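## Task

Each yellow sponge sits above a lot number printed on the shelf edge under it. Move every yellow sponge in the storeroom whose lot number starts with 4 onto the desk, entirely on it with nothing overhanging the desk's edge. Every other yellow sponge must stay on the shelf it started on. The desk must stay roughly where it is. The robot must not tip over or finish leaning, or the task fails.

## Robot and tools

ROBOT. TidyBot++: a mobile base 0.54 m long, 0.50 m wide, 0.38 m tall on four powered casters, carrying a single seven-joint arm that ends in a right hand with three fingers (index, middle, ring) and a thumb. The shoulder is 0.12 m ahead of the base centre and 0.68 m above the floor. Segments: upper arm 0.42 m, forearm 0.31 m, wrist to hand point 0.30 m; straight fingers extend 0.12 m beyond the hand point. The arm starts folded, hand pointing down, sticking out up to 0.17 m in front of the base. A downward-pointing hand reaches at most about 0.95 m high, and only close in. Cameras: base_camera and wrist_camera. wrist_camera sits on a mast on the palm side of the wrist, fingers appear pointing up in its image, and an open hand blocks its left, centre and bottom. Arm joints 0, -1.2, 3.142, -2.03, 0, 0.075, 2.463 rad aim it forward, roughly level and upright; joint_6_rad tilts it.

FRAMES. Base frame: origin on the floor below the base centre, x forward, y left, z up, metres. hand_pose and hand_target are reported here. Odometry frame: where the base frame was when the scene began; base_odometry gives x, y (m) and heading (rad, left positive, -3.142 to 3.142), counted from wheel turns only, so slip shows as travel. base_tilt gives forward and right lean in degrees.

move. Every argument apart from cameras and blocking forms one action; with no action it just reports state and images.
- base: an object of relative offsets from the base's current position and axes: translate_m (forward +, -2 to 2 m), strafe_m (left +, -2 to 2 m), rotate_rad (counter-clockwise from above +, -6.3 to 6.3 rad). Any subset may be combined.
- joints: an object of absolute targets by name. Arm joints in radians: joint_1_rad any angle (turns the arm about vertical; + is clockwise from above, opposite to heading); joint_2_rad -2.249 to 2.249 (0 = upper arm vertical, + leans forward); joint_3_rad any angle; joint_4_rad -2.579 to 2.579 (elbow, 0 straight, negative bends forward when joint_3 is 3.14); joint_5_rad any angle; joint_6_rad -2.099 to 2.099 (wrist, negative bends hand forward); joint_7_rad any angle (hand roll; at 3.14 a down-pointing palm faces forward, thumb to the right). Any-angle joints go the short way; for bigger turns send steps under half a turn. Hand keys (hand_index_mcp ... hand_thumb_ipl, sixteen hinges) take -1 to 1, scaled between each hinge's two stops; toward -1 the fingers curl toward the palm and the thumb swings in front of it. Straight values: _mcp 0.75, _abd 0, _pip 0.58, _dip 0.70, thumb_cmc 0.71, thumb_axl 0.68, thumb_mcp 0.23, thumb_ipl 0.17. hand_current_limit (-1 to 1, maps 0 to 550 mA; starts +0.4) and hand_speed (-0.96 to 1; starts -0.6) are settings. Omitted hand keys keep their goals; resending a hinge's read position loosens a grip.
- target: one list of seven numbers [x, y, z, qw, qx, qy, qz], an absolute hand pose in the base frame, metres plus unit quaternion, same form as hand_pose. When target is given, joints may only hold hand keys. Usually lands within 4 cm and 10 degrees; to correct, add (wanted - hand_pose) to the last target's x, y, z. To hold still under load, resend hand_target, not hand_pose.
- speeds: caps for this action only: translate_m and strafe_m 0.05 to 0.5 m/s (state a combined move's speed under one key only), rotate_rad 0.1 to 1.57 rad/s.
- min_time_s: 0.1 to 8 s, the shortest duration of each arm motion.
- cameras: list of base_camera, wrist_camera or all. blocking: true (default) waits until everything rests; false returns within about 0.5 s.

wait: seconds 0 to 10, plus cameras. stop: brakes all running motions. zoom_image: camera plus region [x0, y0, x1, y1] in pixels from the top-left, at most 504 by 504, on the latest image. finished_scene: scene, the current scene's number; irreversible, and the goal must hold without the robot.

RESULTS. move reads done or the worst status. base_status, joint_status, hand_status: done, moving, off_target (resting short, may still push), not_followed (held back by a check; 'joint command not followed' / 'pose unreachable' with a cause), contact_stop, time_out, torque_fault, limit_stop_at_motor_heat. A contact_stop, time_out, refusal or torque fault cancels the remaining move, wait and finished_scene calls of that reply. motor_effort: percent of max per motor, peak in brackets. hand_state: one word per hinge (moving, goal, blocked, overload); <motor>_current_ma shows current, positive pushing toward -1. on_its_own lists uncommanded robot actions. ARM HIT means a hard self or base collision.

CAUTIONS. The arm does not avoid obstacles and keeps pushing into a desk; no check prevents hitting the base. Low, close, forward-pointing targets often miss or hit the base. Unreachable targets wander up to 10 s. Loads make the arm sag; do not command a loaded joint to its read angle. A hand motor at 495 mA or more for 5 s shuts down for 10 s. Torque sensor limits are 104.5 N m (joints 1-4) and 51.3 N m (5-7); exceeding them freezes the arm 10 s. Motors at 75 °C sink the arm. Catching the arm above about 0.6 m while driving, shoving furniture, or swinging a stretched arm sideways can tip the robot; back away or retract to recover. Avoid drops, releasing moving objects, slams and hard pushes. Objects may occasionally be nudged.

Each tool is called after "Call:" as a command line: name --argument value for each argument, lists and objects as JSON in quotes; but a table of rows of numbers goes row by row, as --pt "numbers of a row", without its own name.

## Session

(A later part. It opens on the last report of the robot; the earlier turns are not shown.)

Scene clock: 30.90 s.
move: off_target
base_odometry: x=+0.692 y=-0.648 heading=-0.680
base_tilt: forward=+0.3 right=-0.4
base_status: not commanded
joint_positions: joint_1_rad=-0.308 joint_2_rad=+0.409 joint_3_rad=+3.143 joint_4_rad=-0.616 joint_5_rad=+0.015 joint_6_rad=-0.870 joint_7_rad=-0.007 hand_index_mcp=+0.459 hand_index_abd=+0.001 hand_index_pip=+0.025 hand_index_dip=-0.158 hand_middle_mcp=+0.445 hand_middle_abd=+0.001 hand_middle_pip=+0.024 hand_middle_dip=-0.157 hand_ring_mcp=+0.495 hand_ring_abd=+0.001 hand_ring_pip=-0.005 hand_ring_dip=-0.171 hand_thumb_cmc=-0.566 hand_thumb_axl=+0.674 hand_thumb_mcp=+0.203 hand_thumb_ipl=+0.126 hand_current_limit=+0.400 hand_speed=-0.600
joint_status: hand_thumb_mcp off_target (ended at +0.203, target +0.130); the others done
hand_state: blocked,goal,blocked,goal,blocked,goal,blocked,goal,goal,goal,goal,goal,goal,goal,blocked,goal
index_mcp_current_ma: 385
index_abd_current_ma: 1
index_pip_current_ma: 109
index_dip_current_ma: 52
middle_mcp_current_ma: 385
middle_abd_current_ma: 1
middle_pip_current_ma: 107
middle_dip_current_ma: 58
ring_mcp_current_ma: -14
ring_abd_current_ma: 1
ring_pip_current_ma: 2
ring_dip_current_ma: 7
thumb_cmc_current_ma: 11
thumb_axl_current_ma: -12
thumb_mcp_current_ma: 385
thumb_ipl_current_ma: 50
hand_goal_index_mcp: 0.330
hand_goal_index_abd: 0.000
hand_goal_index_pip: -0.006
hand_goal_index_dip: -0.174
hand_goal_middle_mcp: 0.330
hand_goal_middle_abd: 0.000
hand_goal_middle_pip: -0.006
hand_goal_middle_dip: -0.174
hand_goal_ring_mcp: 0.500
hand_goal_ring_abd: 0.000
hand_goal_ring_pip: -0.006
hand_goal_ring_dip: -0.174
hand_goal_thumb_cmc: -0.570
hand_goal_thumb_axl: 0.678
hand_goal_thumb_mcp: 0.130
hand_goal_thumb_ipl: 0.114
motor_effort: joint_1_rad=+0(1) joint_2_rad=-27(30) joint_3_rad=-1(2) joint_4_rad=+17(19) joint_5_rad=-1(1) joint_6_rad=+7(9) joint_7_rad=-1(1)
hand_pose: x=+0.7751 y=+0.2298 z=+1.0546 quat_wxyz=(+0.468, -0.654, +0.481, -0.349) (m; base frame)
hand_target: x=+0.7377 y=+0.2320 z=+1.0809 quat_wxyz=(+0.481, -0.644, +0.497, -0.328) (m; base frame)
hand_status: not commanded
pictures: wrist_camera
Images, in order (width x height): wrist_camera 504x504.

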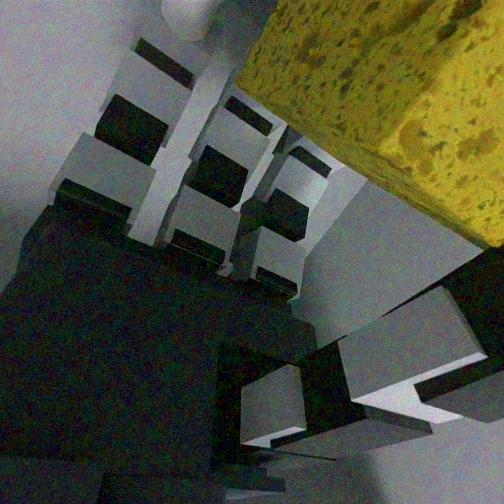

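Call:
move --base '{"translate_m": -0.55}' --cameras '["wrist_camera"]'

Call:
move --base '{"translate_m": -0.96, "strafe_m": -0.25, "rotate_rad": -1.571}' --speeds '{"rotate_rad": 0.9}' --cameras '["all"]'

Scene clock: 33.63 s.
move: done
base_odometry: x=+0.264 y=-0.302 heading=-0.680
base_tilt: forward=+0.2 right=-0.3
base_status: done
joint_positions: joint_1_rad=-0.311 joint_2_rad=+0.384 joint_3_rad=+3.142 joint_4_rad=-0.616 joint_5_rad=+0.014 joint_6_rad=-0.871 joint_7_rad=-0.007 hand_index_mcp=+0.458 hand_index_abd=+0.001 hand_index_pip=+0.026 hand_index_dip=-0.157 hand_middle_mcp=+0.443 hand_middle_abd=+0.000 hand_middle_pip=+0.025 hand_middle_dip=-0.156 hand_ring_mcp=+0.494 hand_ring_abd=+0.001 hand_ring_pip=-0.005 hand_ring_dip=-0.171 hand_thumb_cmc=-0.564 hand_thumb_axl=+0.674 hand_thumb_mcp=+0.203 hand_thumb_ipl=+0.126 hand_current_limit=+0.400 hand_speed=-0.600
joint_status: not commanded
hand_state: blocked,goal,blocked,goal,blocked,goal,blocked,goal,goal,goal,goal,goal,goal,goal,blocked,goal
index_mcp_current_ma: 385
index_abd_current_ma: 1
index_pip_current_ma: 114
index_dip_current_ma: 54
middle_mcp_current_ma: 385
middle_abd_current_ma: 0
middle_pip_current_ma: 110
middle_dip_current_ma: 60
ring_mcp_current_ma: -18
ring_abd_current_ma: 1
ring_pip_current_ma: 2
ring_dip_current_ma: 7
thumb_cmc_current_ma: 17
thumb_axl_current_ma: -13
thumb_mcp_current_ma: 385
thumb_ipl_current_ma: 52
hand_goal_index_mcp: 0.330
hand_goal_index_abd: 0.000
hand_goal_index_pip: -0.006
hand_goal_index_dip: -0.174
hand_goal_middle_mcp: 0.330
hand_goal_middle_abd: 0.000
hand_goal_middle_pip: -0.006
hand_goal_middle_dip: -0.174
hand_goal_ring_mcp: 0.500
hand_goal_ring_abd: 0.000
hand_goal_ring_pip: -0.006
hand_goal_ring_dip: -0.174
hand_goal_thumb_cmc: -0.570
hand_goal_thumb_axl: 0.678
hand_goal_thumb_mcp: 0.130
hand_goal_thumb_ipl: 0.114
motor_effort: joint_1_rad=-1(4) joint_2_rad=-27(32) joint_3_rad=-1(3) joint_4_rad=+19(20) joint_5_rad=-1(2) joint_6_rad=+8(9) joint_7_rad=+0(1)
hand_pose: x=+0.7653 y=+0.2286 z=+1.0712 quat_wxyz=(+0.476, -0.649, +0.476, -0.354) (m; base frame)
hand_target: x=+0.7377 y=+0.2320 z=+1.0809 quat_wxyz=(+0.481, -0.644, +0.497, -0.328) (m; base frame)
hand_status: not commanded
pictures: wrist_camera
Images, in order (width x height): wrist_camera 504x504.

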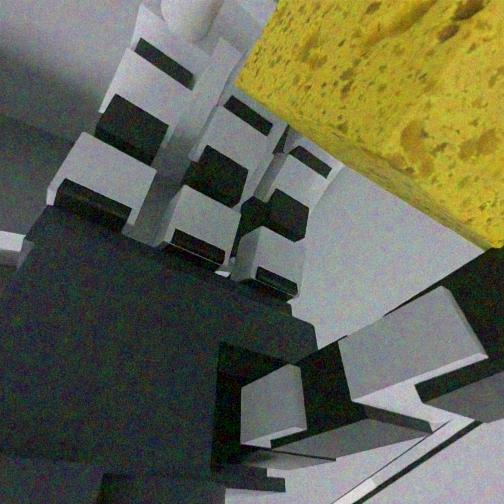

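Scene clock: 37.03 s.
move: done
base_odometry: x=-0.639 y=+0.107 heading=-2.252
base_tilt: forward=+0.3 right=-0.3
base_status: done
joint_positions: joint_1_rad=-0.305 joint_2_rad=+0.384 joint_3_rad=+3.144 joint_4_rad=-0.616 joint_5_rad=+0.014 joint_6_rad=-0.871 joint_7_rad=-0.007 hand_index_mcp=+0.458 hand_index_abd=+0.001 hand_index_pip=+0.026 hand_index_dip=-0.157 hand_middle_mcp=+0.443 hand_middle_abd=+0.000 hand_middle_pip=+0.025 hand_middle_dip=-0.156 hand_ring_mcp=+0.494 hand_ring_abd=+0.001 hand_ring_pip=-0.005 hand_ring_dip=-0.171 hand_thumb_cmc=-0.564 hand_thumb_axl=+0.674 hand_thumb_mcp=+0.203 hand_thumb_ipl=+0.126 hand_current_limit=+0.400 hand_speed=-0.600
joint_status: not commanded
hand_state: blocked,goal,blocked,goal,blocked,goal,blocked,goal,goal,goal,goal,goal,goal,goal,blocked,goal
index_mcp_current_ma: 385
index_abd_current_ma: 1
index_pip_current_ma: 114
index_dip_current_ma: 54
middle_mcp_current_ma: 385
middle_abd_current_ma: 0
middle_pip_current_ma: 110
middle_dip_current_ma: 60
ring_mcp_current_ma: -18
ring_abd_current_ma: 1
ring_pip_current_ma: 2
ring_dip_current_ma: 7
thumb_cmc_current_ma: 17
thumb_axl_current_ma: -13
thumb_mcp_current_ma: 385
thumb_ipl_current_ma: 52
hand_goal_index_mcp: 0.330
hand_goal_index_abd: 0.000
hand_goal_index_pip: -0.006
hand_goal_index_dip: -0.174
hand_goal_middle_mcp: 0.330
hand_goal_middle_abd: 0.000
hand_goal_middle_pip: -0.006
hand_goal_middle_dip: -0.174
hand_goal_ring_mcp: 0.500
hand_goal_ring_abd: 0.000
hand_goal_ring_pip: -0.006
hand_goal_ring_dip: -0.174
hand_goal_thumb_cmc: -0.570
hand_goal_thumb_axl: 0.678
hand_goal_thumb_mcp: 0.130
hand_goal_thumb_ipl: 0.114
motor_effort: joint_1_rad=-1(6) joint_2_rad=-27(31) joint_3_rad=-1(4) joint_4_rad=+18(20) joint_5_rad=-1(3) joint_6_rad=+8(8) joint_7_rad=-1(1)
hand_pose: x=+0.7669 y=+0.2242 z=+1.0712 quat_wxyz=(+0.475, -0.647, +0.478, -0.356) (m; base frame)
hand_target: x=+0.7377 y=+0.2320 z=+1.0809 quat_wxyz=(+0.481, -0.644, +0.497, -0.328) (m; base frame)
hand_status: not commanded
pictures: base_camera, wrist_camera
Images, in order (width x height): base_camera 644x364, wrist_camera 504x504.

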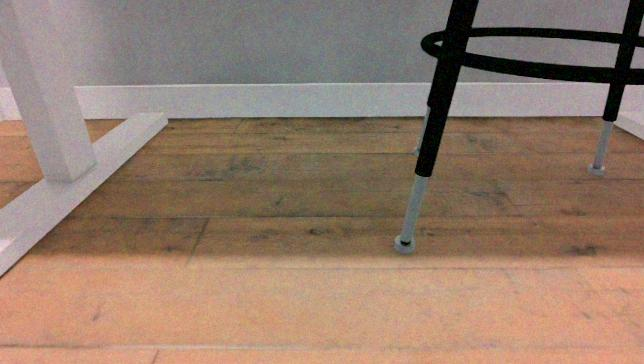

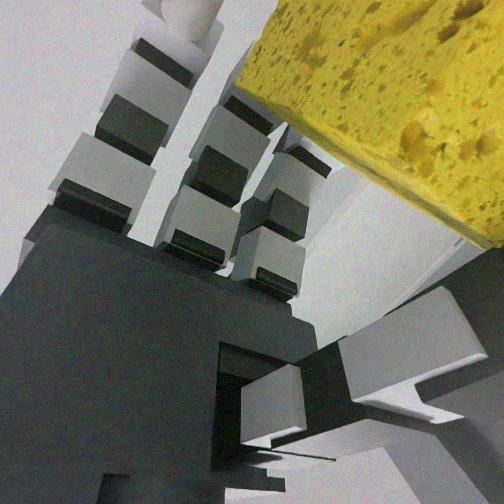

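Call:
move --base '{"translate_m": 0.07}' --joints '{"joint_2_rad": 0.53, "joint_4_rad": -1.30, "joint_6_rad": -0.05}' --min_time_s 2 --cameras '["wrist_camera"]'

Scene clock: 39.93 s.
move: done
base_odometry: x=-0.684 y=+0.053 heading=-2.253
base_tilt: forward=+0.2 right=-0.4
base_status: done
joint_positions: joint_1_rad=-0.305 joint_2_rad=+0.504 joint_3_rad=+3.144 joint_4_rad=-1.273 joint_5_rad=+0.014 joint_6_rad=-0.154 joint_7_rad=-0.007 hand_index_mcp=+0.457 hand_index_abd=+0.001 hand_index_pip=+0.026 hand_index_dip=-0.157 hand_middle_mcp=+0.442 hand_middle_abd=+0.000 hand_middle_pip=+0.025 hand_middle_dip=-0.156 hand_ring_mcp=+0.494 hand_ring_abd=+0.001 hand_ring_pip=-0.005 hand_ring_dip=-0.171 hand_thumb_cmc=-0.564 hand_thumb_axl=+0.674 hand_thumb_mcp=+0.203 hand_thumb_ipl=+0.126 hand_current_limit=+0.400 hand_speed=-0.600
joint_status: all done
hand_state: blocked,goal,blocked,goal,blocked,goal,blocked,goal,goal,goal,goal,goal,goal,goal,blocked,goal
index_mcp_current_ma: 385
index_abd_current_ma: 1
index_pip_current_ma: 115
index_dip_current_ma: 55
middle_mcp_current_ma: 385
middle_abd_current_ma: 0
middle_pip_current_ma: 112
middle_dip_current_ma: 61
ring_mcp_current_ma: -18
ring_abd_current_ma: 1
ring_pip_current_ma: 2
ring_dip_current_ma: 7
thumb_cmc_current_ma: 17
thumb_axl_current_ma: -13
thumb_mcp_current_ma: 385
thumb_ipl_current_ma: 53
hand_goal_index_mcp: 0.330
hand_goal_index_abd: 0.000
hand_goal_index_pip: -0.006
hand_goal_index_dip: -0.174
hand_goal_middle_mcp: 0.330
hand_goal_middle_abd: 0.000
hand_goal_middle_pip: -0.006
hand_goal_middle_dip: -0.174
hand_goal_ring_mcp: 0.500
hand_goal_ring_abd: 0.000
hand_goal_ring_pip: -0.006
hand_goal_ring_dip: -0.174
hand_goal_thumb_cmc: -0.570
hand_goal_thumb_axl: 0.678
hand_goal_thumb_mcp: 0.130
hand_goal_thumb_ipl: 0.114
motor_effort: joint_1_rad=-1(2) joint_2_rad=-32(34) joint_3_rad=-1(2) joint_4_rad=+19(22) joint_5_rad=-1(1) joint_6_rad=+7(9) joint_7_rad=-1(1)
hand_pose: x=+0.8402 y=+0.2496 z=+0.7999 quat_wxyz=(+0.456, -0.664, +0.485, -0.340) (m; base frame)
hand_target: x=+0.8501 y=+0.2686 z=+0.7930 quat_wxyz=(+0.487, -0.639, +0.494, -0.332) (m; base frame)
hand_status: not commanded
pictures: wrist_camera
Images, in order (width x height): wrist_camera 504x504.

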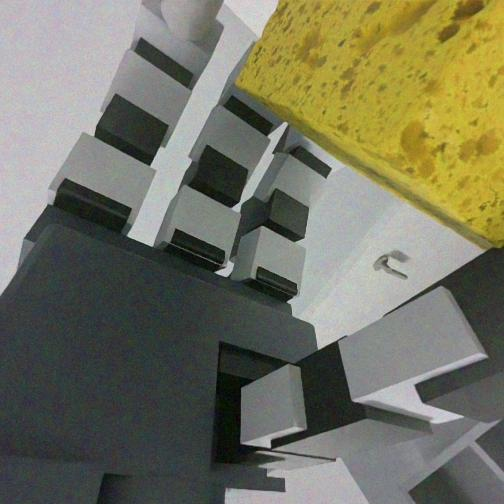

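Call:
move --joints '{"joint_2_rad": 0.572}' --min_time_s 0.8

Call:
move --joints '{"joint_2_rad": 0.588}' --min_time_s 0.6

Call:
move --joints '{"joint_2_rad": 0.603}' --min_time_s 0.6

Scene clock: 41.20 s.
move: done
base_odometry: x=-0.684 y=+0.053 heading=-2.253
base_tilt: forward=+0.3 right=-0.4
base_status: not commanded
joint_positions: joint_1_rad=-0.305 joint_2_rad=+0.538 joint_3_rad=+3.144 joint_4_rad=-1.274 joint_5_rad=+0.014 joint_6_rad=-0.151 joint_7_rad=-0.007 hand_index_mcp=+0.457 hand_index_abd=+0.001 hand_index_pip=+0.026 hand_index_dip=-0.157 hand_middle_mcp=+0.442 hand_middle_abd=+0.000 hand_middle_pip=+0.025 hand_middle_dip=-0.156 hand_ring_mcp=+0.494 hand_ring_abd=+0.001 hand_ring_pip=-0.005 hand_ring_dip=-0.171 hand_thumb_cmc=-0.564 hand_thumb_axl=+0.674 hand_thumb_mcp=+0.203 hand_thumb_ipl=+0.126 hand_current_limit=+0.400 hand_speed=-0.600
joint_status: all done
hand_state: blocked,goal,blocked,goal,blocked,goal,blocked,goal,goal,goal,goal,goal,goal,goal,blocked,goal
index_mcp_current_ma: 385
index_abd_current_ma: 1
index_pip_current_ma: 115
index_dip_current_ma: 55
middle_mcp_current_ma: 385
middle_abd_current_ma: 0
middle_pip_current_ma: 112
middle_dip_current_ma: 61
ring_mcp_current_ma: -18
ring_abd_current_ma: 1
ring_pip_current_ma: 2
ring_dip_current_ma: 7
thumb_cmc_current_ma: 17
thumb_axl_current_ma: -13
thumb_mcp_current_ma: 385
thumb_ipl_current_ma: 53
hand_goal_index_mcp: 0.330
hand_goal_index_abd: 0.000
hand_goal_index_pip: -0.006
hand_goal_index_dip: -0.174
hand_goal_middle_mcp: 0.330
hand_goal_middle_abd: 0.000
hand_goal_middle_pip: -0.006
hand_goal_middle_dip: -0.174
hand_goal_ring_mcp: 0.500
hand_goal_ring_abd: 0.000
hand_goal_ring_pip: -0.006
hand_goal_ring_dip: -0.174
hand_goal_thumb_cmc: -0.570
hand_goal_thumb_axl: 0.678
hand_goal_thumb_mcp: 0.130
hand_goal_thumb_ipl: 0.114
motor_effort: joint_1_rad=+0(1) joint_2_rad=-32(33) joint_3_rad=-1(2) joint_4_rad=+20(20) joint_5_rad=+0(1) joint_6_rad=+7(8) joint_7_rad=-1(1)
hand_pose: x=+0.8442 y=+0.2509 z=+0.7742 quat_wxyz=(+0.446, -0.672, +0.490, -0.332) (m; base frame)
hand_target: x=+0.8539 y=+0.2698 z=+0.7602 quat_wxyz=(+0.473, -0.649, +0.501, -0.323) (m; base frame)
hand_status: not commanded
pictures: none

Scene clock: 42.10 s.
move: done
base_odometry: x=-0.684 y=+0.053 heading=-2.253
base_tilt: forward=+0.3 right=-0.4
base_status: not commanded
joint_positions: joint_1_rad=-0.305 joint_2_rad=+0.551 joint_3_rad=+3.144 joint_4_rad=-1.274 joint_5_rad=+0.014 joint_6_rad=-0.151 joint_7_rad=-0.007 hand_index_mcp=+0.457 hand_index_abd=+0.001 hand_index_pip=+0.026 hand_index_dip=-0.157 hand_middle_mcp=+0.442 hand_middle_abd=+0.000 hand_middle_pip=+0.025 hand_middle_dip=-0.156 hand_ring_mcp=+0.494 hand_ring_abd=+0.001 hand_ring_pip=-0.005 hand_ring_dip=-0.171 hand_thumb_cmc=-0.564 hand_thumb_axl=+0.674 hand_thumb_mcp=+0.203 hand_thumb_ipl=+0.126 hand_current_limit=+0.400 hand_speed=-0.600
joint_status: all done
hand_state: blocked,goal,blocked,goal,blocked,goal,blocked,goal,goal,goal,goal,goal,goal,goal,blocked,goal
index_mcp_current_ma: 385
index_abd_current_ma: 1
index_pip_current_ma: 115
index_dip_current_ma: 55
middle_mcp_current_ma: 385
middle_abd_current_ma: 0
middle_pip_current_ma: 112
middle_dip_current_ma: 61
ring_mcp_current_ma: -18
ring_abd_current_ma: 1
ring_pip_current_ma: 2
ring_dip_current_ma: 7
thumb_cmc_current_ma: 17
thumb_axl_current_ma: -13
thumb_mcp_current_ma: 385
thumb_ipl_current_ma: 53
hand_goal_index_mcp: 0.330
hand_goal_index_abd: 0.000
hand_goal_index_pip: -0.006
hand_goal_index_dip: -0.174
hand_goal_middle_mcp: 0.330
hand_goal_middle_abd: 0.000
hand_goal_middle_pip: -0.006
hand_goal_middle_dip: -0.174
hand_goal_ring_mcp: 0.500
hand_goal_ring_abd: 0.000
hand_goal_ring_pip: -0.006
hand_goal_ring_dip: -0.174
hand_goal_thumb_cmc: -0.570
hand_goal_thumb_axl: 0.678
hand_goal_thumb_mcp: 0.130
hand_goal_thumb_ipl: 0.114
motor_effort: joint_1_rad=+0(1) joint_2_rad=-33(34) joint_3_rad=-1(2) joint_4_rad=+20(21) joint_5_rad=+0(1) joint_6_rad=+7(8) joint_7_rad=-1(1)
hand_pose: x=+0.8453 y=+0.2512 z=+0.7642 quat_wxyz=(+0.441, -0.674, +0.492, -0.329) (m; base frame)
hand_target: x=+0.8550 y=+0.2702 z=+0.7477 quat_wxyz=(+0.468, -0.652, +0.504, -0.319) (m; base frame)
hand_status: not commanded
pictures: none

Scene clock: 42.97 s.
move: done
base_odometry: x=-0.684 y=+0.053 heading=-2.253
base_tilt: forward=+0.2 right=-0.4
base_status: not commanded
joint_positions: joint_1_rad=-0.305 joint_2_rad=+0.556 joint_3_rad=+3.144 joint_4_rad=-1.274 joint_5_rad=+0.014 joint_6_rad=-0.146 joint_7_rad=-0.007 hand_index_mcp=+0.457 hand_index_abd=+0.001 hand_index_pip=+0.026 hand_index_dip=-0.157 hand_middle_mcp=+0.441 hand_middle_abd=+0.000 hand_middle_pip=+0.026 hand_middle_dip=-0.156 hand_ring_mcp=+0.494 hand_ring_abd=+0.001 hand_ring_pip=-0.005 hand_ring_dip=-0.171 hand_thumb_cmc=-0.564 hand_thumb_axl=+0.673 hand_thumb_mcp=+0.203 hand_thumb_ipl=+0.128 hand_current_limit=+0.400 hand_speed=-0.600
joint_status: all done
hand_state: blocked,goal,blocked,goal,blocked,goal,blocked,goal,goal,goal,goal,goal,goal,goal,blocked,goal
index_mcp_current_ma: 385
index_abd_current_ma: 1
index_pip_current_ma: 115
index_dip_current_ma: 55
middle_mcp_current_ma: 385
middle_abd_current_ma: 0
middle_pip_current_ma: 113
middle_dip_current_ma: 61
ring_mcp_current_ma: -18
ring_abd_current_ma: 1
ring_pip_current_ma: 2
ring_dip_current_ma: 7
thumb_cmc_current_ma: 17
thumb_axl_current_ma: -15
thumb_mcp_current_ma: 385
thumb_ipl_current_ma: 60
hand_goal_index_mcp: 0.330
hand_goal_index_abd: 0.000
hand_goal_index_pip: -0.006
hand_goal_index_dip: -0.174
hand_goal_middle_mcp: 0.330
hand_goal_middle_abd: 0.000
hand_goal_middle_pip: -0.006
hand_goal_middle_dip: -0.174
hand_goal_ring_mcp: 0.500
hand_goal_ring_abd: 0.000
hand_goal_ring_pip: -0.006
hand_goal_ring_dip: -0.174
hand_goal_thumb_cmc: -0.570
hand_goal_thumb_axl: 0.678
hand_goal_thumb_mcp: 0.130
hand_goal_thumb_ipl: 0.114
motor_effort: joint_1_rad=-1(1) joint_2_rad=-30(34) joint_3_rad=-1(2) joint_4_rad=+18(20) joint_5_rad=+0(1) joint_6_rad=+7(7) joint_7_rad=+0(1)
hand_pose: x=+0.8466 y=+0.2516 z=+0.7617 quat_wxyz=(+0.441, -0.674, +0.492, -0.329) (m; base frame)
hand_target: x=+0.8558 y=+0.2705 z=+0.7359 quat_wxyz=(+0.463, -0.656, +0.507, -0.315) (m; base frame)
hand_status: not commanded
pictures: none

Call:
move --joints '{"hand_index_mcp": 0.7, "hand_middle_mcp": 0.7, "hand_ring_mcp": 0.7, "hand_thumb_mcp": 0.35, "hand_thumb_ipl": 0.168}'

Call:
move --joints '{"joint_2_rad": 0.38}' --min_time_s 1.2 --cameras '["wrist_camera"]'

Scene clock: 43.77 s.
move: off_target
base_odometry: x=-0.684 y=+0.053 heading=-2.253
base_tilt: forward=+0.3 right=-0.4
base_status: not commanded
joint_positions: joint_1_rad=-0.305 joint_2_rad=+0.565 joint_3_rad=+3.144 joint_4_rad=-1.274 joint_5_rad=+0.014 joint_6_rad=-0.146 joint_7_rad=-0.007 hand_index_mcp=+0.679 hand_index_abd=+0.001 hand_index_pip=-0.004 hand_index_dip=-0.170 hand_middle_mcp=+0.680 hand_middle_abd=+0.000 hand_middle_pip=-0.004 hand_middle_dip=-0.170 hand_ring_mcp=+0.681 hand_ring_abd=+0.001 hand_ring_pip=-0.005 hand_ring_dip=-0.171 hand_thumb_cmc=-0.568 hand_thumb_axl=+0.676 hand_thumb_mcp=+0.343 hand_thumb_ipl=+0.166 hand_current_limit=+0.400 hand_speed=-0.600
joint_status: hand_index_mcp off_target (ended at +0.679, target +0.700); the others done
hand_state: blocked,goal,goal,goal,goal,goal,goal,goal,goal,goal,goal,goal,goal,goal,goal,goal
index_mcp_current_ma: -74
index_abd_current_ma: 1
index_pip_current_ma: 5
index_dip_current_ma: 10
middle_mcp_current_ma: -71
middle_abd_current_ma: 0
middle_pip_current_ma: 4
middle_dip_current_ma: 10
ring_mcp_current_ma: -66
ring_abd_current_ma: 1
ring_pip_current_ma: 2
ring_dip_current_ma: 7
thumb_cmc_current_ma: 5
thumb_axl_current_ma: -7
thumb_mcp_current_ma: -25
thumb_ipl_current_ma: -6
hand_goal_index_mcp: 0.700
hand_goal_index_abd: 0.000
hand_goal_index_pip: -0.006
hand_goal_index_dip: -0.174
hand_goal_middle_mcp: 0.700
hand_goal_middle_abd: 0.000
hand_goal_middle_pip: -0.006
hand_goal_middle_dip: -0.174
hand_goal_ring_mcp: 0.700
hand_goal_ring_abd: 0.000
hand_goal_ring_pip: -0.006
hand_goal_ring_dip: -0.174
hand_goal_thumb_cmc: -0.570
hand_goal_thumb_axl: 0.678
hand_goal_thumb_mcp: 0.350
hand_goal_thumb_ipl: 0.168
motor_effort: joint_1_rad=+0(1) joint_2_rad=-33(34) joint_3_rad=-1(2) joint_4_rad=+19(20) joint_5_rad=+0(1) joint_6_rad=+7(8) joint_7_rad=+0(1)
hand_pose: x=+0.8473 y=+0.2519 z=+0.7545 quat_wxyz=(+0.438, -0.677, +0.493, -0.327) (m; base frame)
hand_target: x=+0.8558 y=+0.2705 z=+0.7359 quat_wxyz=(+0.463, -0.656, +0.507, -0.315) (m; base frame)
hand_status: not commanded
pictures: none

Scene clock: 45.37 s.
move: done
base_odometry: x=-0.684 y=+0.053 heading=-2.253
base_tilt: forward=+0.3 right=-0.4
base_status: not commanded
joint_positions: joint_1_rad=-0.305 joint_2_rad=+0.429 joint_3_rad=+3.144 joint_4_rad=-1.274 joint_5_rad=+0.014 joint_6_rad=-0.145 joint_7_rad=-0.007 hand_index_mcp=+0.679 hand_index_abd=+0.001 hand_index_pip=-0.004 hand_index_dip=-0.170 hand_middle_mcp=+0.680 hand_middle_abd=+0.000 hand_middle_pip=-0.004 hand_middle_dip=-0.171 hand_ring_mcp=+0.681 hand_ring_abd=+0.001 hand_ring_pip=-0.005 hand_ring_dip=-0.171 hand_thumb_cmc=-0.568 hand_thumb_axl=+0.676 hand_thumb_mcp=+0.345 hand_thumb_ipl=+0.166 hand_current_limit=+0.400 hand_speed=-0.600
joint_status: all done
hand_state: blocked,goal,goal,goal,goal,goal,goal,goal,goal,goal,goal,goal,goal,goal,goal,goal
index_mcp_current_ma: -74
index_abd_current_ma: 1
index_pip_current_ma: 4
index_dip_current_ma: 9
middle_mcp_current_ma: -71
middle_abd_current_ma: 0
middle_pip_current_ma: 4
middle_dip_current_ma: 9
ring_mcp_current_ma: -66
ring_abd_current_ma: 1
ring_pip_current_ma: 2
ring_dip_current_ma: 7
thumb_cmc_current_ma: 5
thumb_axl_current_ma: -7
thumb_mcp_current_ma: -20
thumb_ipl_current_ma: -6
hand_goal_index_mcp: 0.700
hand_goal_index_abd: 0.000
hand_goal_index_pip: -0.006
hand_goal_index_dip: -0.174
hand_goal_middle_mcp: 0.700
hand_goal_middle_abd: 0.000
hand_goal_middle_pip: -0.006
hand_goal_middle_dip: -0.174
hand_goal_ring_mcp: 0.700
hand_goal_ring_abd: 0.000
hand_goal_ring_pip: -0.006
hand_goal_ring_dip: -0.174
hand_goal_thumb_cmc: -0.570
hand_goal_thumb_axl: 0.678
hand_goal_thumb_mcp: 0.350
hand_goal_thumb_ipl: 0.168
motor_effort: joint_1_rad=+0(1) joint_2_rad=-30(35) joint_3_rad=-1(1) joint_4_rad=+20(21) joint_5_rad=+0(1) joint_6_rad=+7(8) joint_7_rad=-1(1)
hand_pose: x=+0.8312 y=+0.2468 z=+0.8584 quat_wxyz=(+0.484, -0.645, +0.470, -0.360) (m; base frame)
hand_target: x=+0.8260 y=+0.2607 z=+0.9081 quat_wxyz=(+0.536, -0.602, +0.465, -0.365) (m; base frame)
hand_status: not commanded
pictures: wrist_camera
Images, in order (width x height): wrist_camera 504x504.

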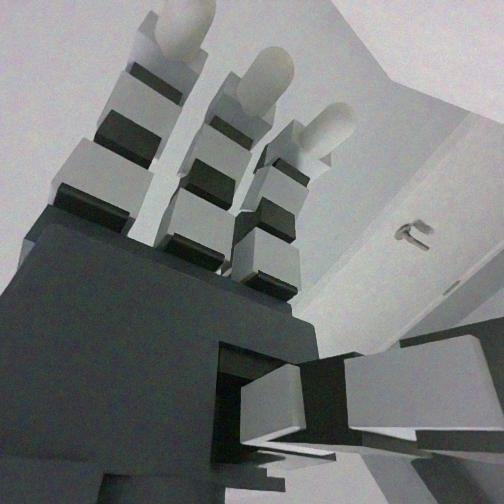

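Call:
move --base '{"translate_m": -0.42}' --joints '{"joint_1_rad": 0.0, "joint_2_rad": -0.5, "joint_3_rad": 3.142, "joint_4_rad": -1.6, "joint_5_rad": 0.0, "joint_6_rad": -0.3, "joint_7_rad": 1.2}' --min_time_s 2

Call:
move --base '{"rotate_rad": -1.571}' --joints '{"joint_1_rad": 0.0, "joint_2_rad": -1.2, "joint_3_rad": 3.142, "joint_4_rad": -2.03, "joint_5_rad": 0.0, "joint_6_rad": 0.075, "joint_7_rad": 2.463, "hand_thumb_cmc": 0.714}' --cameras '["all"]'

Scene clock: 48.43 s.
move: done
base_odometry: x=-0.419 y=+0.379 heading=-2.252
base_tilt: forward=+0.2 right=-0.3
base_status: done
joint_positions: joint_1_rad=-0.020 joint_2_rad=-0.487 joint_3_rad=+3.144 joint_4_rad=-1.569 joint_5_rad=+0.014 joint_6_rad=-0.221 joint_7_rad=+1.142 hand_index_mcp=+0.687 hand_index_abd=+0.001 hand_index_pip=-0.005 hand_index_dip=-0.171 hand_middle_mcp=+0.688 hand_middle_abd=+0.000 hand_middle_pip=-0.005 hand_middle_dip=-0.171 hand_ring_mcp=+0.688 hand_ring_abd=+0.001 hand_ring_pip=-0.005 hand_ring_dip=-0.171 hand_thumb_cmc=-0.565 hand_thumb_axl=+0.676 hand_thumb_mcp=+0.349 hand_thumb_ipl=+0.166 hand_current_limit=+0.400 hand_speed=-0.600
joint_status: all done
hand_state: goal,goal,goal,goal,goal,goal,goal,goal,goal,goal,goal,goal,goal,goal,goal,goal
index_mcp_current_ma: -43
index_abd_current_ma: 1
index_pip_current_ma: 3
index_dip_current_ma: 8
middle_mcp_current_ma: -41
middle_abd_current_ma: 0
middle_pip_current_ma: 2
middle_dip_current_ma: 8
ring_mcp_current_ma: -38
ring_abd_current_ma: 1
ring_pip_current_ma: 2
ring_dip_current_ma: 7
thumb_cmc_current_ma: 14
thumb_axl_current_ma: -7
thumb_mcp_current_ma: -2
thumb_ipl_current_ma: -6
hand_goal_index_mcp: 0.700
hand_goal_index_abd: 0.000
hand_goal_index_pip: -0.006
hand_goal_index_dip: -0.174
hand_goal_middle_mcp: 0.700
hand_goal_middle_abd: 0.000
hand_goal_middle_pip: -0.006
hand_goal_middle_dip: -0.174
hand_goal_ring_mcp: 0.700
hand_goal_ring_abd: 0.000
hand_goal_ring_pip: -0.006
hand_goal_ring_dip: -0.174
hand_goal_thumb_cmc: -0.570
hand_goal_thumb_axl: 0.678
hand_goal_thumb_mcp: 0.350
hand_goal_thumb_ipl: 0.168
motor_effort: joint_1_rad=-1(4) joint_2_rad=-2(34) joint_3_rad=-1(4) joint_4_rad=+18(22) joint_5_rad=+1(1) joint_6_rad=+8(9) joint_7_rad=+0(2)
hand_pose: x=+0.5059 y=-0.0619 z=+1.2275 quat_wxyz=(+0.170, -0.594, +0.121, -0.777) (m; base frame)
hand_target: x=+0.5033 y=-0.0699 z=+1.1937 quat_wxyz=(+0.141, -0.633, +0.119, -0.752) (m; base frame)
hand_status: not commanded
pictures: none

Scene clock: 50.83 s.
move: done
base_odometry: x=-0.419 y=+0.379 heading=+2.461
base_tilt: forward=+0.2 right=-0.3
base_status: done
joint_positions: joint_1_rad=-0.017 joint_2_rad=-1.176 joint_3_rad=+3.144 joint_4_rad=-2.000 joint_5_rad=+0.014 joint_6_rad=-0.023 joint_7_rad=+2.405 hand_index_mcp=+0.702 hand_index_abd=+0.001 hand_index_pip=-0.005 hand_index_dip=-0.171 hand_middle_mcp=+0.702 hand_middle_abd=+0.001 hand_middle_pip=-0.005 hand_middle_dip=-0.171 hand_ring_mcp=+0.702 hand_ring_abd=+0.001 hand_ring_pip=-0.005 hand_ring_dip=-0.171 hand_thumb_cmc=+0.716 hand_thumb_axl=+0.676 hand_thumb_mcp=+0.350 hand_thumb_ipl=+0.167 hand_current_limit=+0.400 hand_speed=-0.600
joint_status: all done
hand_state: goal,goal,goal,goal,goal,goal,goal,goal,goal,goal,goal,goal,goal,goal,goal,goal
index_mcp_current_ma: 5
index_abd_current_ma: 1
index_pip_current_ma: 3
index_dip_current_ma: 7
middle_mcp_current_ma: 5
middle_abd_current_ma: 1
middle_pip_current_ma: 2
middle_dip_current_ma: 7
ring_mcp_current_ma: 5
ring_abd_current_ma: 1
ring_pip_current_ma: 2
ring_dip_current_ma: 7
thumb_cmc_current_ma: 5
thumb_axl_current_ma: -7
thumb_mcp_current_ma: 1
thumb_ipl_current_ma: -5
hand_goal_index_mcp: 0.700
hand_goal_index_abd: 0.000
hand_goal_index_pip: -0.006
hand_goal_index_dip: -0.174
hand_goal_middle_mcp: 0.700
hand_goal_middle_abd: 0.000
hand_goal_middle_pip: -0.006
hand_goal_middle_dip: -0.174
hand_goal_ring_mcp: 0.700
hand_goal_ring_abd: 0.000
hand_goal_ring_pip: -0.006
hand_goal_ring_dip: -0.174
hand_goal_thumb_cmc: 0.714
hand_goal_thumb_axl: 0.678
hand_goal_thumb_mcp: 0.350
hand_goal_thumb_ipl: 0.168
motor_effort: joint_1_rad=-1(2) joint_2_rad=+15(17) joint_3_rad=-1(4) joint_4_rad=+15(20) joint_5_rad=+0(2) joint_6_rad=+5(9) joint_7_rad=+0(2)
hand_pose: x=+0.1562 y=-0.0726 z=+1.2931 quat_wxyz=(-0.368, -0.374, -0.171, -0.834) (m; base frame)
hand_target: x=+0.1276 y=-0.0699 z=+1.3015 quat_wxyz=(-0.401, -0.333, -0.159, -0.839) (m; base frame)
hand_status: not commanded
pictures: base_camera, wrist_camera
Images, in order (width x height): base_camera 644x364, wrist_camera 504x504.

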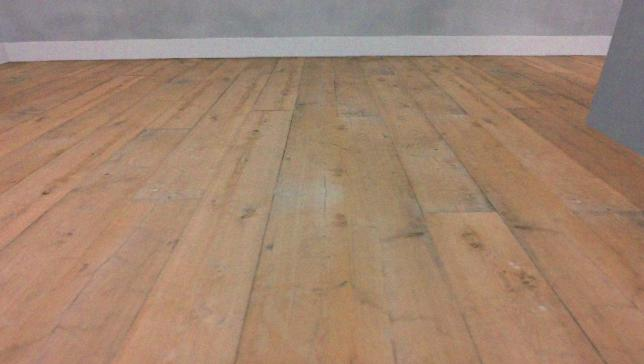

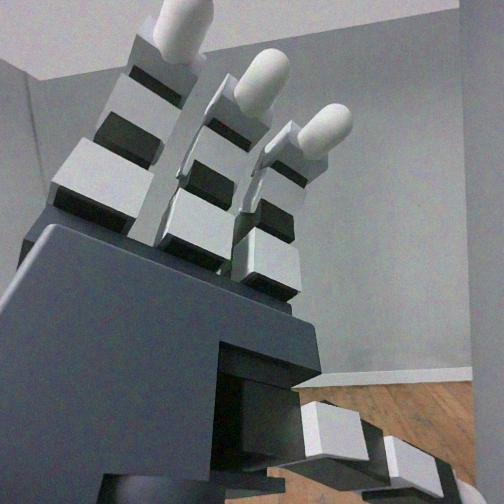

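Call:
move --base '{"translate_m": 1.3}' --cameras '["base_camera"]'

Scene clock: 54.40 s.
move: done
base_odometry: x=-1.430 y=+1.197 heading=+2.460
base_tilt: forward=+0.2 right=-0.3
base_status: done
joint_positions: joint_1_rad=-0.017 joint_2_rad=-1.182 joint_3_rad=+3.144 joint_4_rad=-2.008 joint_5_rad=+0.014 joint_6_rad=-0.016 joint_7_rad=+2.406 hand_index_mcp=+0.703 hand_index_abd=+0.001 hand_index_pip=-0.005 hand_index_dip=-0.171 hand_middle_mcp=+0.703 hand_middle_abd=+0.001 hand_middle_pip=-0.005 hand_middle_dip=-0.171 hand_ring_mcp=+0.703 hand_ring_abd=+0.001 hand_ring_pip=-0.005 hand_ring_dip=-0.171 hand_thumb_cmc=+0.717 hand_thumb_axl=+0.676 hand_thumb_mcp=+0.351 hand_thumb_ipl=+0.167 hand_current_limit=+0.400 hand_speed=-0.600
joint_status: not commanded
hand_state: goal,goal,goal,goal,goal,goal,goal,goal,goal,goal,goal,goal,goal,goal,goal,goal
index_mcp_current_ma: 8
index_abd_current_ma: 1
index_pip_current_ma: 3
index_dip_current_ma: 7
middle_mcp_current_ma: 8
middle_abd_current_ma: 1
middle_pip_current_ma: 2
middle_dip_current_ma: 7
ring_mcp_current_ma: 8
ring_abd_current_ma: 1
ring_pip_current_ma: 2
ring_dip_current_ma: 7
thumb_cmc_current_ma: 6
thumb_axl_current_ma: -7
thumb_mcp_current_ma: 2
thumb_ipl_current_ma: -5
hand_goal_index_mcp: 0.700
hand_goal_index_abd: 0.000
hand_goal_index_pip: -0.006
hand_goal_index_dip: -0.174
hand_goal_middle_mcp: 0.700
hand_goal_middle_abd: 0.000
hand_goal_middle_pip: -0.006
hand_goal_middle_dip: -0.174
hand_goal_ring_mcp: 0.700
hand_goal_ring_abd: 0.000
hand_goal_ring_pip: -0.006
hand_goal_ring_dip: -0.174
hand_goal_thumb_cmc: 0.714
hand_goal_thumb_axl: 0.678
hand_goal_thumb_mcp: 0.350
hand_goal_thumb_ipl: 0.168
motor_effort: joint_1_rad=-1(1) joint_2_rad=+15(18) joint_3_rad=-1(1) joint_4_rad=+15(17) joint_5_rad=-1(1) joint_6_rad=+6(7) joint_7_rad=+0(1)
hand_pose: x=+0.1540 y=-0.0725 z=+1.2916 quat_wxyz=(-0.369, -0.371, -0.170, -0.835) (m; base frame)
hand_target: x=+0.1276 y=-0.0699 z=+1.3015 quat_wxyz=(-0.401, -0.333, -0.159, -0.839) (m; base frame)
hand_status: not commanded
pictures: base_camera
Images, in order (width x height): base_camera 644x364.

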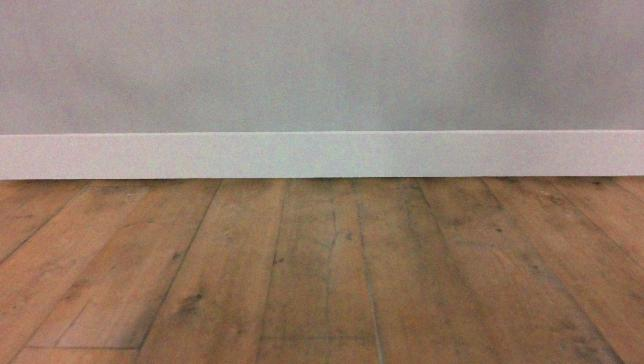

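Call:
move --base '{"translate_m": 0.415, "rotate_rad": -1.571}'

Call:
move --base '{"translate_m": 1.62, "rotate_rad": -1.571}' --joints '{"joint_1_rad": 0.6, "joint_6_rad": -0.15}' --cameras '["all"]'

Scene clock: 57.60 s.
move: done
base_odometry: x=-1.752 y=+1.459 heading=+0.890
base_tilt: forward=+0.2 right=-0.3
base_status: done
joint_positions: joint_1_rad=-0.012 joint_2_rad=-1.185 joint_3_rad=+3.144 joint_4_rad=-2.009 joint_5_rad=+0.014 joint_6_rad=-0.014 joint_7_rad=+2.407 hand_index_mcp=+0.704 hand_index_abd=+0.001 hand_index_pip=-0.005 hand_index_dip=-0.171 hand_middle_mcp=+0.703 hand_middle_abd=+0.001 hand_middle_pip=-0.005 hand_middle_dip=-0.171 hand_ring_mcp=+0.703 hand_ring_abd=+0.001 hand_ring_pip=-0.005 hand_ring_dip=-0.171 hand_thumb_cmc=+0.717 hand_thumb_axl=+0.676 hand_thumb_mcp=+0.351 hand_thumb_ipl=+0.167 hand_current_limit=+0.400 hand_speed=-0.600
joint_status: not commanded
hand_state: goal,goal,goal,goal,goal,goal,goal,goal,goal,goal,goal,goal,goal,goal,goal,goal
index_mcp_current_ma: 10
index_abd_current_ma: 1
index_pip_current_ma: 3
index_dip_current_ma: 7
middle_mcp_current_ma: 10
middle_abd_current_ma: 1
middle_pip_current_ma: 2
middle_dip_current_ma: 7
ring_mcp_current_ma: 9
ring_abd_current_ma: 1
ring_pip_current_ma: 2
ring_dip_current_ma: 7
thumb_cmc_current_ma: 8
thumb_axl_current_ma: -7
thumb_mcp_current_ma: 2
thumb_ipl_current_ma: -4
hand_goal_index_mcp: 0.700
hand_goal_index_abd: 0.000
hand_goal_index_pip: -0.006
hand_goal_index_dip: -0.174
hand_goal_middle_mcp: 0.700
hand_goal_middle_abd: 0.000
hand_goal_middle_pip: -0.006
hand_goal_middle_dip: -0.174
hand_goal_ring_mcp: 0.700
hand_goal_ring_abd: 0.000
hand_goal_ring_pip: -0.006
hand_goal_ring_dip: -0.174
hand_goal_thumb_cmc: 0.714
hand_goal_thumb_axl: 0.678
hand_goal_thumb_mcp: 0.350
hand_goal_thumb_ipl: 0.168
motor_effort: joint_1_rad=+0(2) joint_2_rad=+15(18) joint_3_rad=-1(2) joint_4_rad=+16(16) joint_5_rad=-1(1) joint_6_rad=+5(7) joint_7_rad=+0(1)
hand_pose: x=+0.1518 y=-0.0727 z=+1.2916 quat_wxyz=(-0.372, -0.370, -0.169, -0.835) (m; base frame)
hand_target: x=+0.1276 y=-0.0699 z=+1.3015 quat_wxyz=(-0.401, -0.333, -0.159, -0.839) (m; base frame)
hand_status: not commanded
pictures: none

Scene clock: 62.13 s.
move: done
base_odometry: x=-0.732 y=+2.717 heading=-0.682
base_tilt: forward=+0.2 right=-0.4
base_status: done
joint_positions: joint_1_rad=+0.588 joint_2_rad=-1.187 joint_3_rad=+3.144 joint_4_rad=-2.009 joint_5_rad=+0.014 joint_6_rad=-0.075 joint_7_rad=+2.407 hand_index_mcp=+0.704 hand_index_abd=+0.001 hand_index_pip=-0.005 hand_index_dip=-0.171 hand_middle_mcp=+0.704 hand_middle_abd=+0.001 hand_middle_pip=-0.005 hand_middle_dip=-0.171 hand_ring_mcp=+0.703 hand_ring_abd=+0.001 hand_ring_pip=-0.005 hand_ring_dip=-0.171 hand_thumb_cmc=+0.717 hand_thumb_axl=+0.676 hand_thumb_mcp=+0.351 hand_thumb_ipl=+0.167 hand_current_limit=+0.400 hand_speed=-0.600
joint_status: all done
hand_state: goal,goal,goal,goal,goal,goal,goal,goal,goal,goal,goal,goal,goal,goal,goal,goal
index_mcp_current_ma: 10
index_abd_current_ma: 1
index_pip_current_ma: 3
index_dip_current_ma: 7
middle_mcp_current_ma: 10
middle_abd_current_ma: 1
middle_pip_current_ma: 2
middle_dip_current_ma: 7
ring_mcp_current_ma: 9
ring_abd_current_ma: 1
ring_pip_current_ma: 2
ring_dip_current_ma: 7
thumb_cmc_current_ma: 8
thumb_axl_current_ma: -7
thumb_mcp_current_ma: 2
thumb_ipl_current_ma: -4
hand_goal_index_mcp: 0.700
hand_goal_index_abd: 0.000
hand_goal_index_pip: -0.006
hand_goal_index_dip: -0.174
hand_goal_middle_mcp: 0.700
hand_goal_middle_abd: 0.000
hand_goal_middle_pip: -0.006
hand_goal_middle_dip: -0.174
hand_goal_ring_mcp: 0.700
hand_goal_ring_abd: 0.000
hand_goal_ring_pip: -0.006
hand_goal_ring_dip: -0.174
hand_goal_thumb_cmc: 0.714
hand_goal_thumb_axl: 0.678
hand_goal_thumb_mcp: 0.350
hand_goal_thumb_ipl: 0.168
motor_effort: joint_1_rad=+0(2) joint_2_rad=+15(20) joint_3_rad=-1(2) joint_4_rad=+16(17) joint_5_rad=+0(1) joint_6_rad=+6(7) joint_7_rad=+0(1)
hand_pose: x=+0.1158 y=-0.0859 z=+1.2796 quat_wxyz=(-0.594, -0.430, -0.055, -0.678) (m; base frame)
hand_target: x=+0.1301 y=-0.0923 z=+1.2574 quat_wxyz=(-0.599, -0.466, -0.068, -0.648) (m; base frame)
hand_status: not commanded
pictures: base_camera, wrist_camera
Images, in order (width x height): base_camera 644x364, wrist_camera 504x504.

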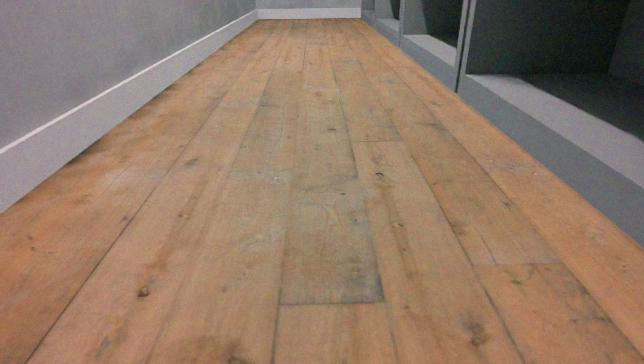

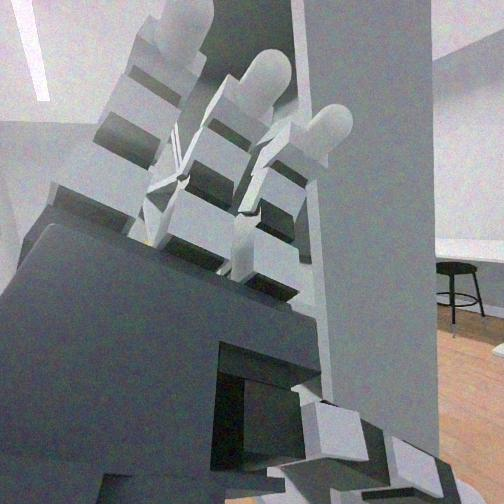

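Call:
move --base '{"translate_m": 0.55}' --cameras '["wrist_camera"]'

Call:
zoom_image --camera "wrist_camera" --region '[254, 100, 504, 450]'

Scene clock: 64.50 s.
move: done
base_odometry: x=-0.305 y=+2.371 heading=-0.682
base_tilt: forward=+0.2 right=-0.3
base_status: done
joint_positions: joint_1_rad=+0.590 joint_2_rad=-1.188 joint_3_rad=+3.143 joint_4_rad=-2.012 joint_5_rad=+0.014 joint_6_rad=-0.078 joint_7_rad=+2.407 hand_index_mcp=+0.704 hand_index_abd=+0.001 hand_index_pip=-0.005 hand_index_dip=-0.171 hand_middle_mcp=+0.704 hand_middle_abd=+0.001 hand_middle_pip=-0.005 hand_middle_dip=-0.171 hand_ring_mcp=+0.704 hand_ring_abd=+0.001 hand_ring_pip=-0.005 hand_ring_dip=-0.171 hand_thumb_cmc=+0.717 hand_thumb_axl=+0.676 hand_thumb_mcp=+0.351 hand_thumb_ipl=+0.167 hand_current_limit=+0.400 hand_speed=-0.600
joint_status: not commanded
hand_state: goal,goal,goal,goal,goal,goal,goal,goal,goal,goal,goal,goal,goal,goal,goal,goal
index_mcp_current_ma: 11
index_abd_current_ma: 1
index_pip_current_ma: 3
index_dip_current_ma: 7
middle_mcp_current_ma: 11
middle_abd_current_ma: 1
middle_pip_current_ma: 2
middle_dip_current_ma: 7
ring_mcp_current_ma: 10
ring_abd_current_ma: 1
ring_pip_current_ma: 2
ring_dip_current_ma: 7
thumb_cmc_current_ma: 8
thumb_axl_current_ma: -7
thumb_mcp_current_ma: 2
thumb_ipl_current_ma: -4
hand_goal_index_mcp: 0.700
hand_goal_index_abd: 0.000
hand_goal_index_pip: -0.006
hand_goal_index_dip: -0.174
hand_goal_middle_mcp: 0.700
hand_goal_middle_abd: 0.000
hand_goal_middle_pip: -0.006
hand_goal_middle_dip: -0.174
hand_goal_ring_mcp: 0.700
hand_goal_ring_abd: 0.000
hand_goal_ring_pip: -0.006
hand_goal_ring_dip: -0.174
hand_goal_thumb_cmc: 0.714
hand_goal_thumb_axl: 0.678
hand_goal_thumb_mcp: 0.350
hand_goal_thumb_ipl: 0.168
motor_effort: joint_1_rad=+0(2) joint_2_rad=+14(19) joint_3_rad=-1(3) joint_4_rad=+16(17) joint_5_rad=+0(1) joint_6_rad=+6(7) joint_7_rad=+0(1)
hand_pose: x=+0.1170 y=-0.0866 z=+1.2778 quat_wxyz=(-0.594, -0.432, -0.055, -0.676) (m; base frame)
hand_target: x=+0.1301 y=-0.0923 z=+1.2574 quat_wxyz=(-0.599, -0.466, -0.068, -0.648) (m; base frame)
hand_status: not commanded
pictures: wrist_camera
Images, in order (width x height): wrist_camera 504x504.

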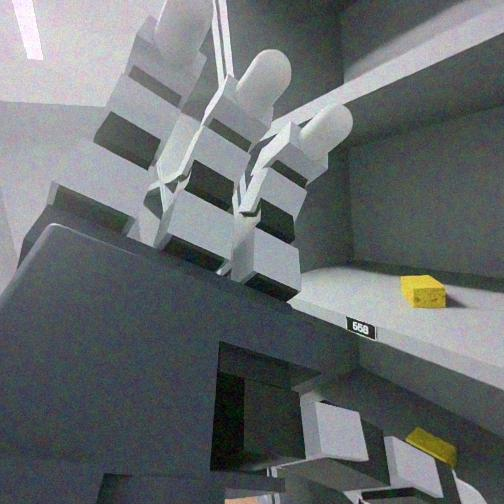

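Scaled by 1.440 from the camera's 504x504 image, which has a finer 720x720 frame.

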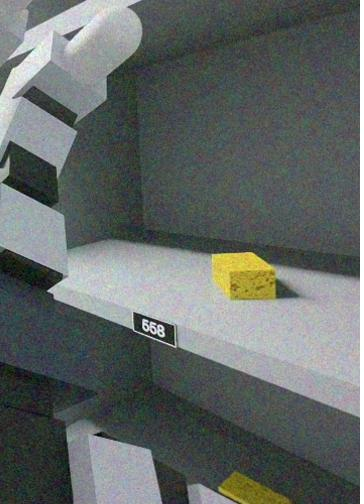

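Call:
move --joints '{"joint_6_rad": -0.3, "hand_thumb_mcp": 1.0, "hand_thumb_ipl": 1.0, "hand_thumb_cmc": 0.9}' --cameras '["wrist_camera"]'

Call:
zoom_image --camera "wrist_camera" --region '[254, 100, 504, 450]'

Scene clock: 65.87 s.
move: off_target
base_odometry: x=-0.305 y=+2.371 heading=-0.682
base_tilt: forward=+0.2 right=-0.3
base_status: not commanded
joint_positions: joint_1_rad=+0.590 joint_2_rad=-1.188 joint_3_rad=+3.143 joint_4_rad=-2.019 joint_5_rad=+0.014 joint_6_rad=-0.241 joint_7_rad=+2.407 hand_index_mcp=+0.705 hand_index_abd=+0.001 hand_index_pip=-0.005 hand_index_dip=-0.171 hand_middle_mcp=+0.705 hand_middle_abd=+0.001 hand_middle_pip=-0.005 hand_middle_dip=-0.171 hand_ring_mcp=+0.705 hand_ring_abd=+0.001 hand_ring_pip=-0.005 hand_ring_dip=-0.171 hand_thumb_cmc=+0.902 hand_thumb_axl=+0.678 hand_thumb_mcp=+0.980 hand_thumb_ipl=+0.967 hand_current_limit=+0.400 hand_speed=-0.600
joint_status: hand_thumb_ipl off_target (ended at +0.967, target +1.000); the others done
hand_state: goal,goal,goal,goal,goal,goal,goal,goal,goal,goal,goal,goal,goal,goal,goal,blocked
index_mcp_current_ma: 15
index_abd_current_ma: 1
index_pip_current_ma: 3
index_dip_current_ma: 7
middle_mcp_current_ma: 15
middle_abd_current_ma: 1
middle_pip_current_ma: 2
middle_dip_current_ma: 7
ring_mcp_current_ma: 14
ring_abd_current_ma: 1
ring_pip_current_ma: 2
ring_dip_current_ma: 7
thumb_cmc_current_ma: 4
thumb_axl_current_ma: 1
thumb_mcp_current_ma: -88
thumb_ipl_current_ma: -164
hand_goal_index_mcp: 0.700
hand_goal_index_abd: 0.000
hand_goal_index_pip: -0.006
hand_goal_index_dip: -0.174
hand_goal_middle_mcp: 0.700
hand_goal_middle_abd: 0.000
hand_goal_middle_pip: -0.006
hand_goal_middle_dip: -0.174
hand_goal_ring_mcp: 0.700
hand_goal_ring_abd: 0.000
hand_goal_ring_pip: -0.006
hand_goal_ring_dip: -0.174
hand_goal_thumb_cmc: 0.900
hand_goal_thumb_axl: 0.678
hand_goal_thumb_mcp: 1.000
hand_goal_thumb_ipl: 1.000
motor_effort: joint_1_rad=-1(1) joint_2_rad=+15(17) joint_3_rad=-1(1) joint_4_rad=+17(18) joint_5_rad=-1(1) joint_6_rad=+6(9) joint_7_rad=-1(1)
hand_pose: x=+0.1471 y=-0.1076 z=+1.2377 quat_wxyz=(-0.568, -0.507, -0.064, -0.646) (m; base frame)
hand_target: x=+0.1540 y=-0.1087 z=+1.2220 quat_wxyz=(-0.573, -0.530, -0.078, -0.620) (m; base frame)
hand_status: not commanded
pictures: wrist_camera
Images, in order (width x height): wrist_camera 504x504.

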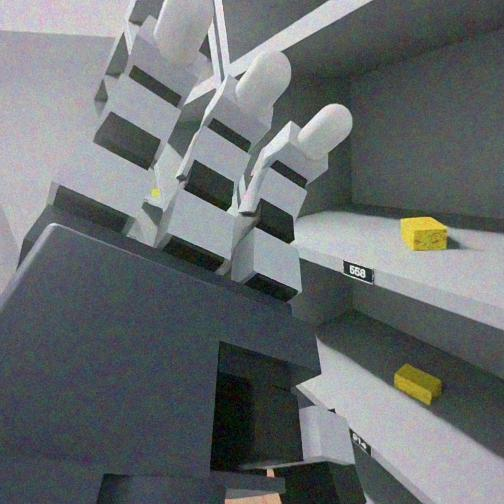

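Scaled by 1.440 from the camera's 504x504 image, which has a finer 720x720 frame.

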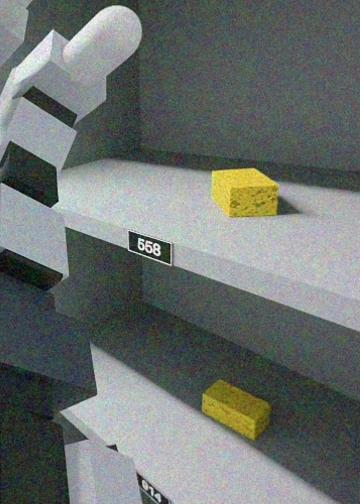

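Call:
zoom_image --camera "wrist_camera" --region '[330, 400, 400, 470]'

Call:
move --base '{"translate_m": 0.92}' --joints '{"hand_thumb_mcp": 0.95, "hand_thumb_ipl": 0.9}' --cameras '["wrist_camera"]'

Call:
zoom_image --camera "wrist_camera" --region '[324, 240, 504, 480]'

Scaled by 7.200 from the camera's 504x504 image, which has a finer 720x720 frame.

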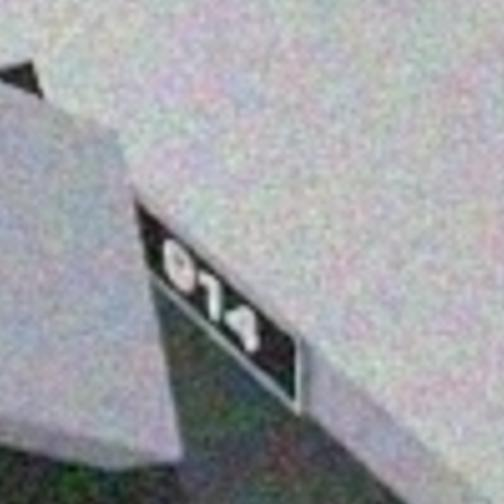

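Scene clock: 68.80 s.
move: done
base_odometry: x=+0.410 y=+1.791 heading=-0.682
base_tilt: forward=+0.2 right=-0.4
base_status: done
joint_positions: joint_1_rad=+0.590 joint_2_rad=-1.188 joint_3_rad=+3.143 joint_4_rad=-2.019 joint_5_rad=+0.014 joint_6_rad=-0.241 joint_7_rad=+2.407 hand_index_mcp=+0.705 hand_index_abd=+0.001 hand_index_pip=-0.005 hand_index_dip=-0.171 hand_middle_mcp=+0.705 hand_middle_abd=+0.001 hand_middle_pip=-0.005 hand_middle_dip=-0.171 hand_ring_mcp=+0.705 hand_ring_abd=+0.001 hand_ring_pip=-0.005 hand_ring_dip=-0.171 hand_thumb_cmc=+0.902 hand_thumb_axl=+0.678 hand_thumb_mcp=+0.949 hand_thumb_ipl=+0.901 hand_current_limit=+0.400 hand_speed=-0.600
joint_status: all done
hand_state: goal,goal,goal,goal,goal,goal,goal,goal,goal,goal,goal,goal,goal,goal,goal,goal
index_mcp_current_ma: 15
index_abd_current_ma: 1
index_pip_current_ma: 3
index_dip_current_ma: 7
middle_mcp_current_ma: 15
middle_abd_current_ma: 1
middle_pip_current_ma: 2
middle_dip_current_ma: 7
ring_mcp_current_ma: 14
ring_abd_current_ma: 1
ring_pip_current_ma: 2
ring_dip_current_ma: 7
thumb_cmc_current_ma: 4
thumb_axl_current_ma: 0
thumb_mcp_current_ma: -2
thumb_ipl_current_ma: 3
hand_goal_index_mcp: 0.700
hand_goal_index_abd: 0.000
hand_goal_index_pip: -0.006
hand_goal_index_dip: -0.174
hand_goal_middle_mcp: 0.700
hand_goal_middle_abd: 0.000
hand_goal_middle_pip: -0.006
hand_goal_middle_dip: -0.174
hand_goal_ring_mcp: 0.700
hand_goal_ring_abd: 0.000
hand_goal_ring_pip: -0.006
hand_goal_ring_dip: -0.174
hand_goal_thumb_cmc: 0.900
hand_goal_thumb_axl: 0.678
hand_goal_thumb_mcp: 0.950
hand_goal_thumb_ipl: 0.900
motor_effort: joint_1_rad=-1(2) joint_2_rad=+14(17) joint_3_rad=-1(2) joint_4_rad=+16(18) joint_5_rad=-1(1) joint_6_rad=+7(8) joint_7_rad=+0(1)
hand_pose: x=+0.1469 y=-0.1074 z=+1.2378 quat_wxyz=(-0.568, -0.507, -0.064, -0.646) (m; base frame)
hand_target: x=+0.1540 y=-0.1087 z=+1.2220 quat_wxyz=(-0.573, -0.530, -0.078, -0.620) (m; base frame)
hand_status: not commanded
pictures: wrist_camera
Images, in order (width x height): wrist_camera 504x504.

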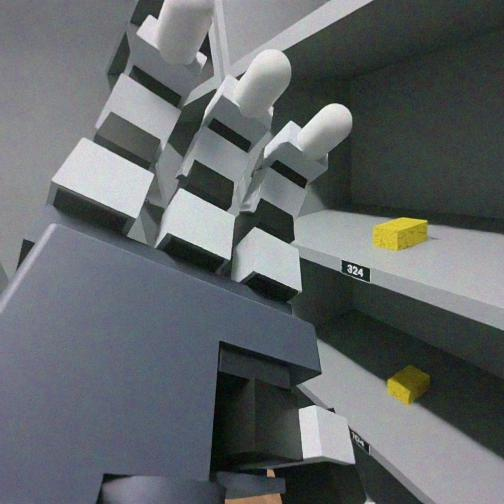

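Scaled by 2.100 from the camera's 504x504 image, which has a finer 720x720 frame.

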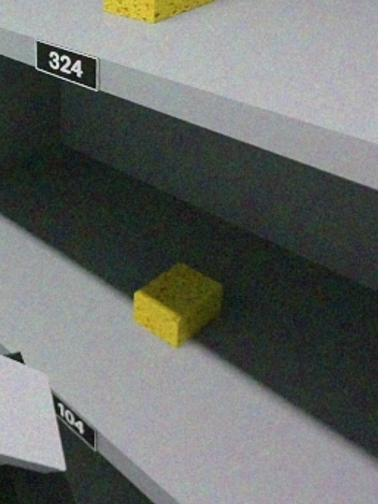

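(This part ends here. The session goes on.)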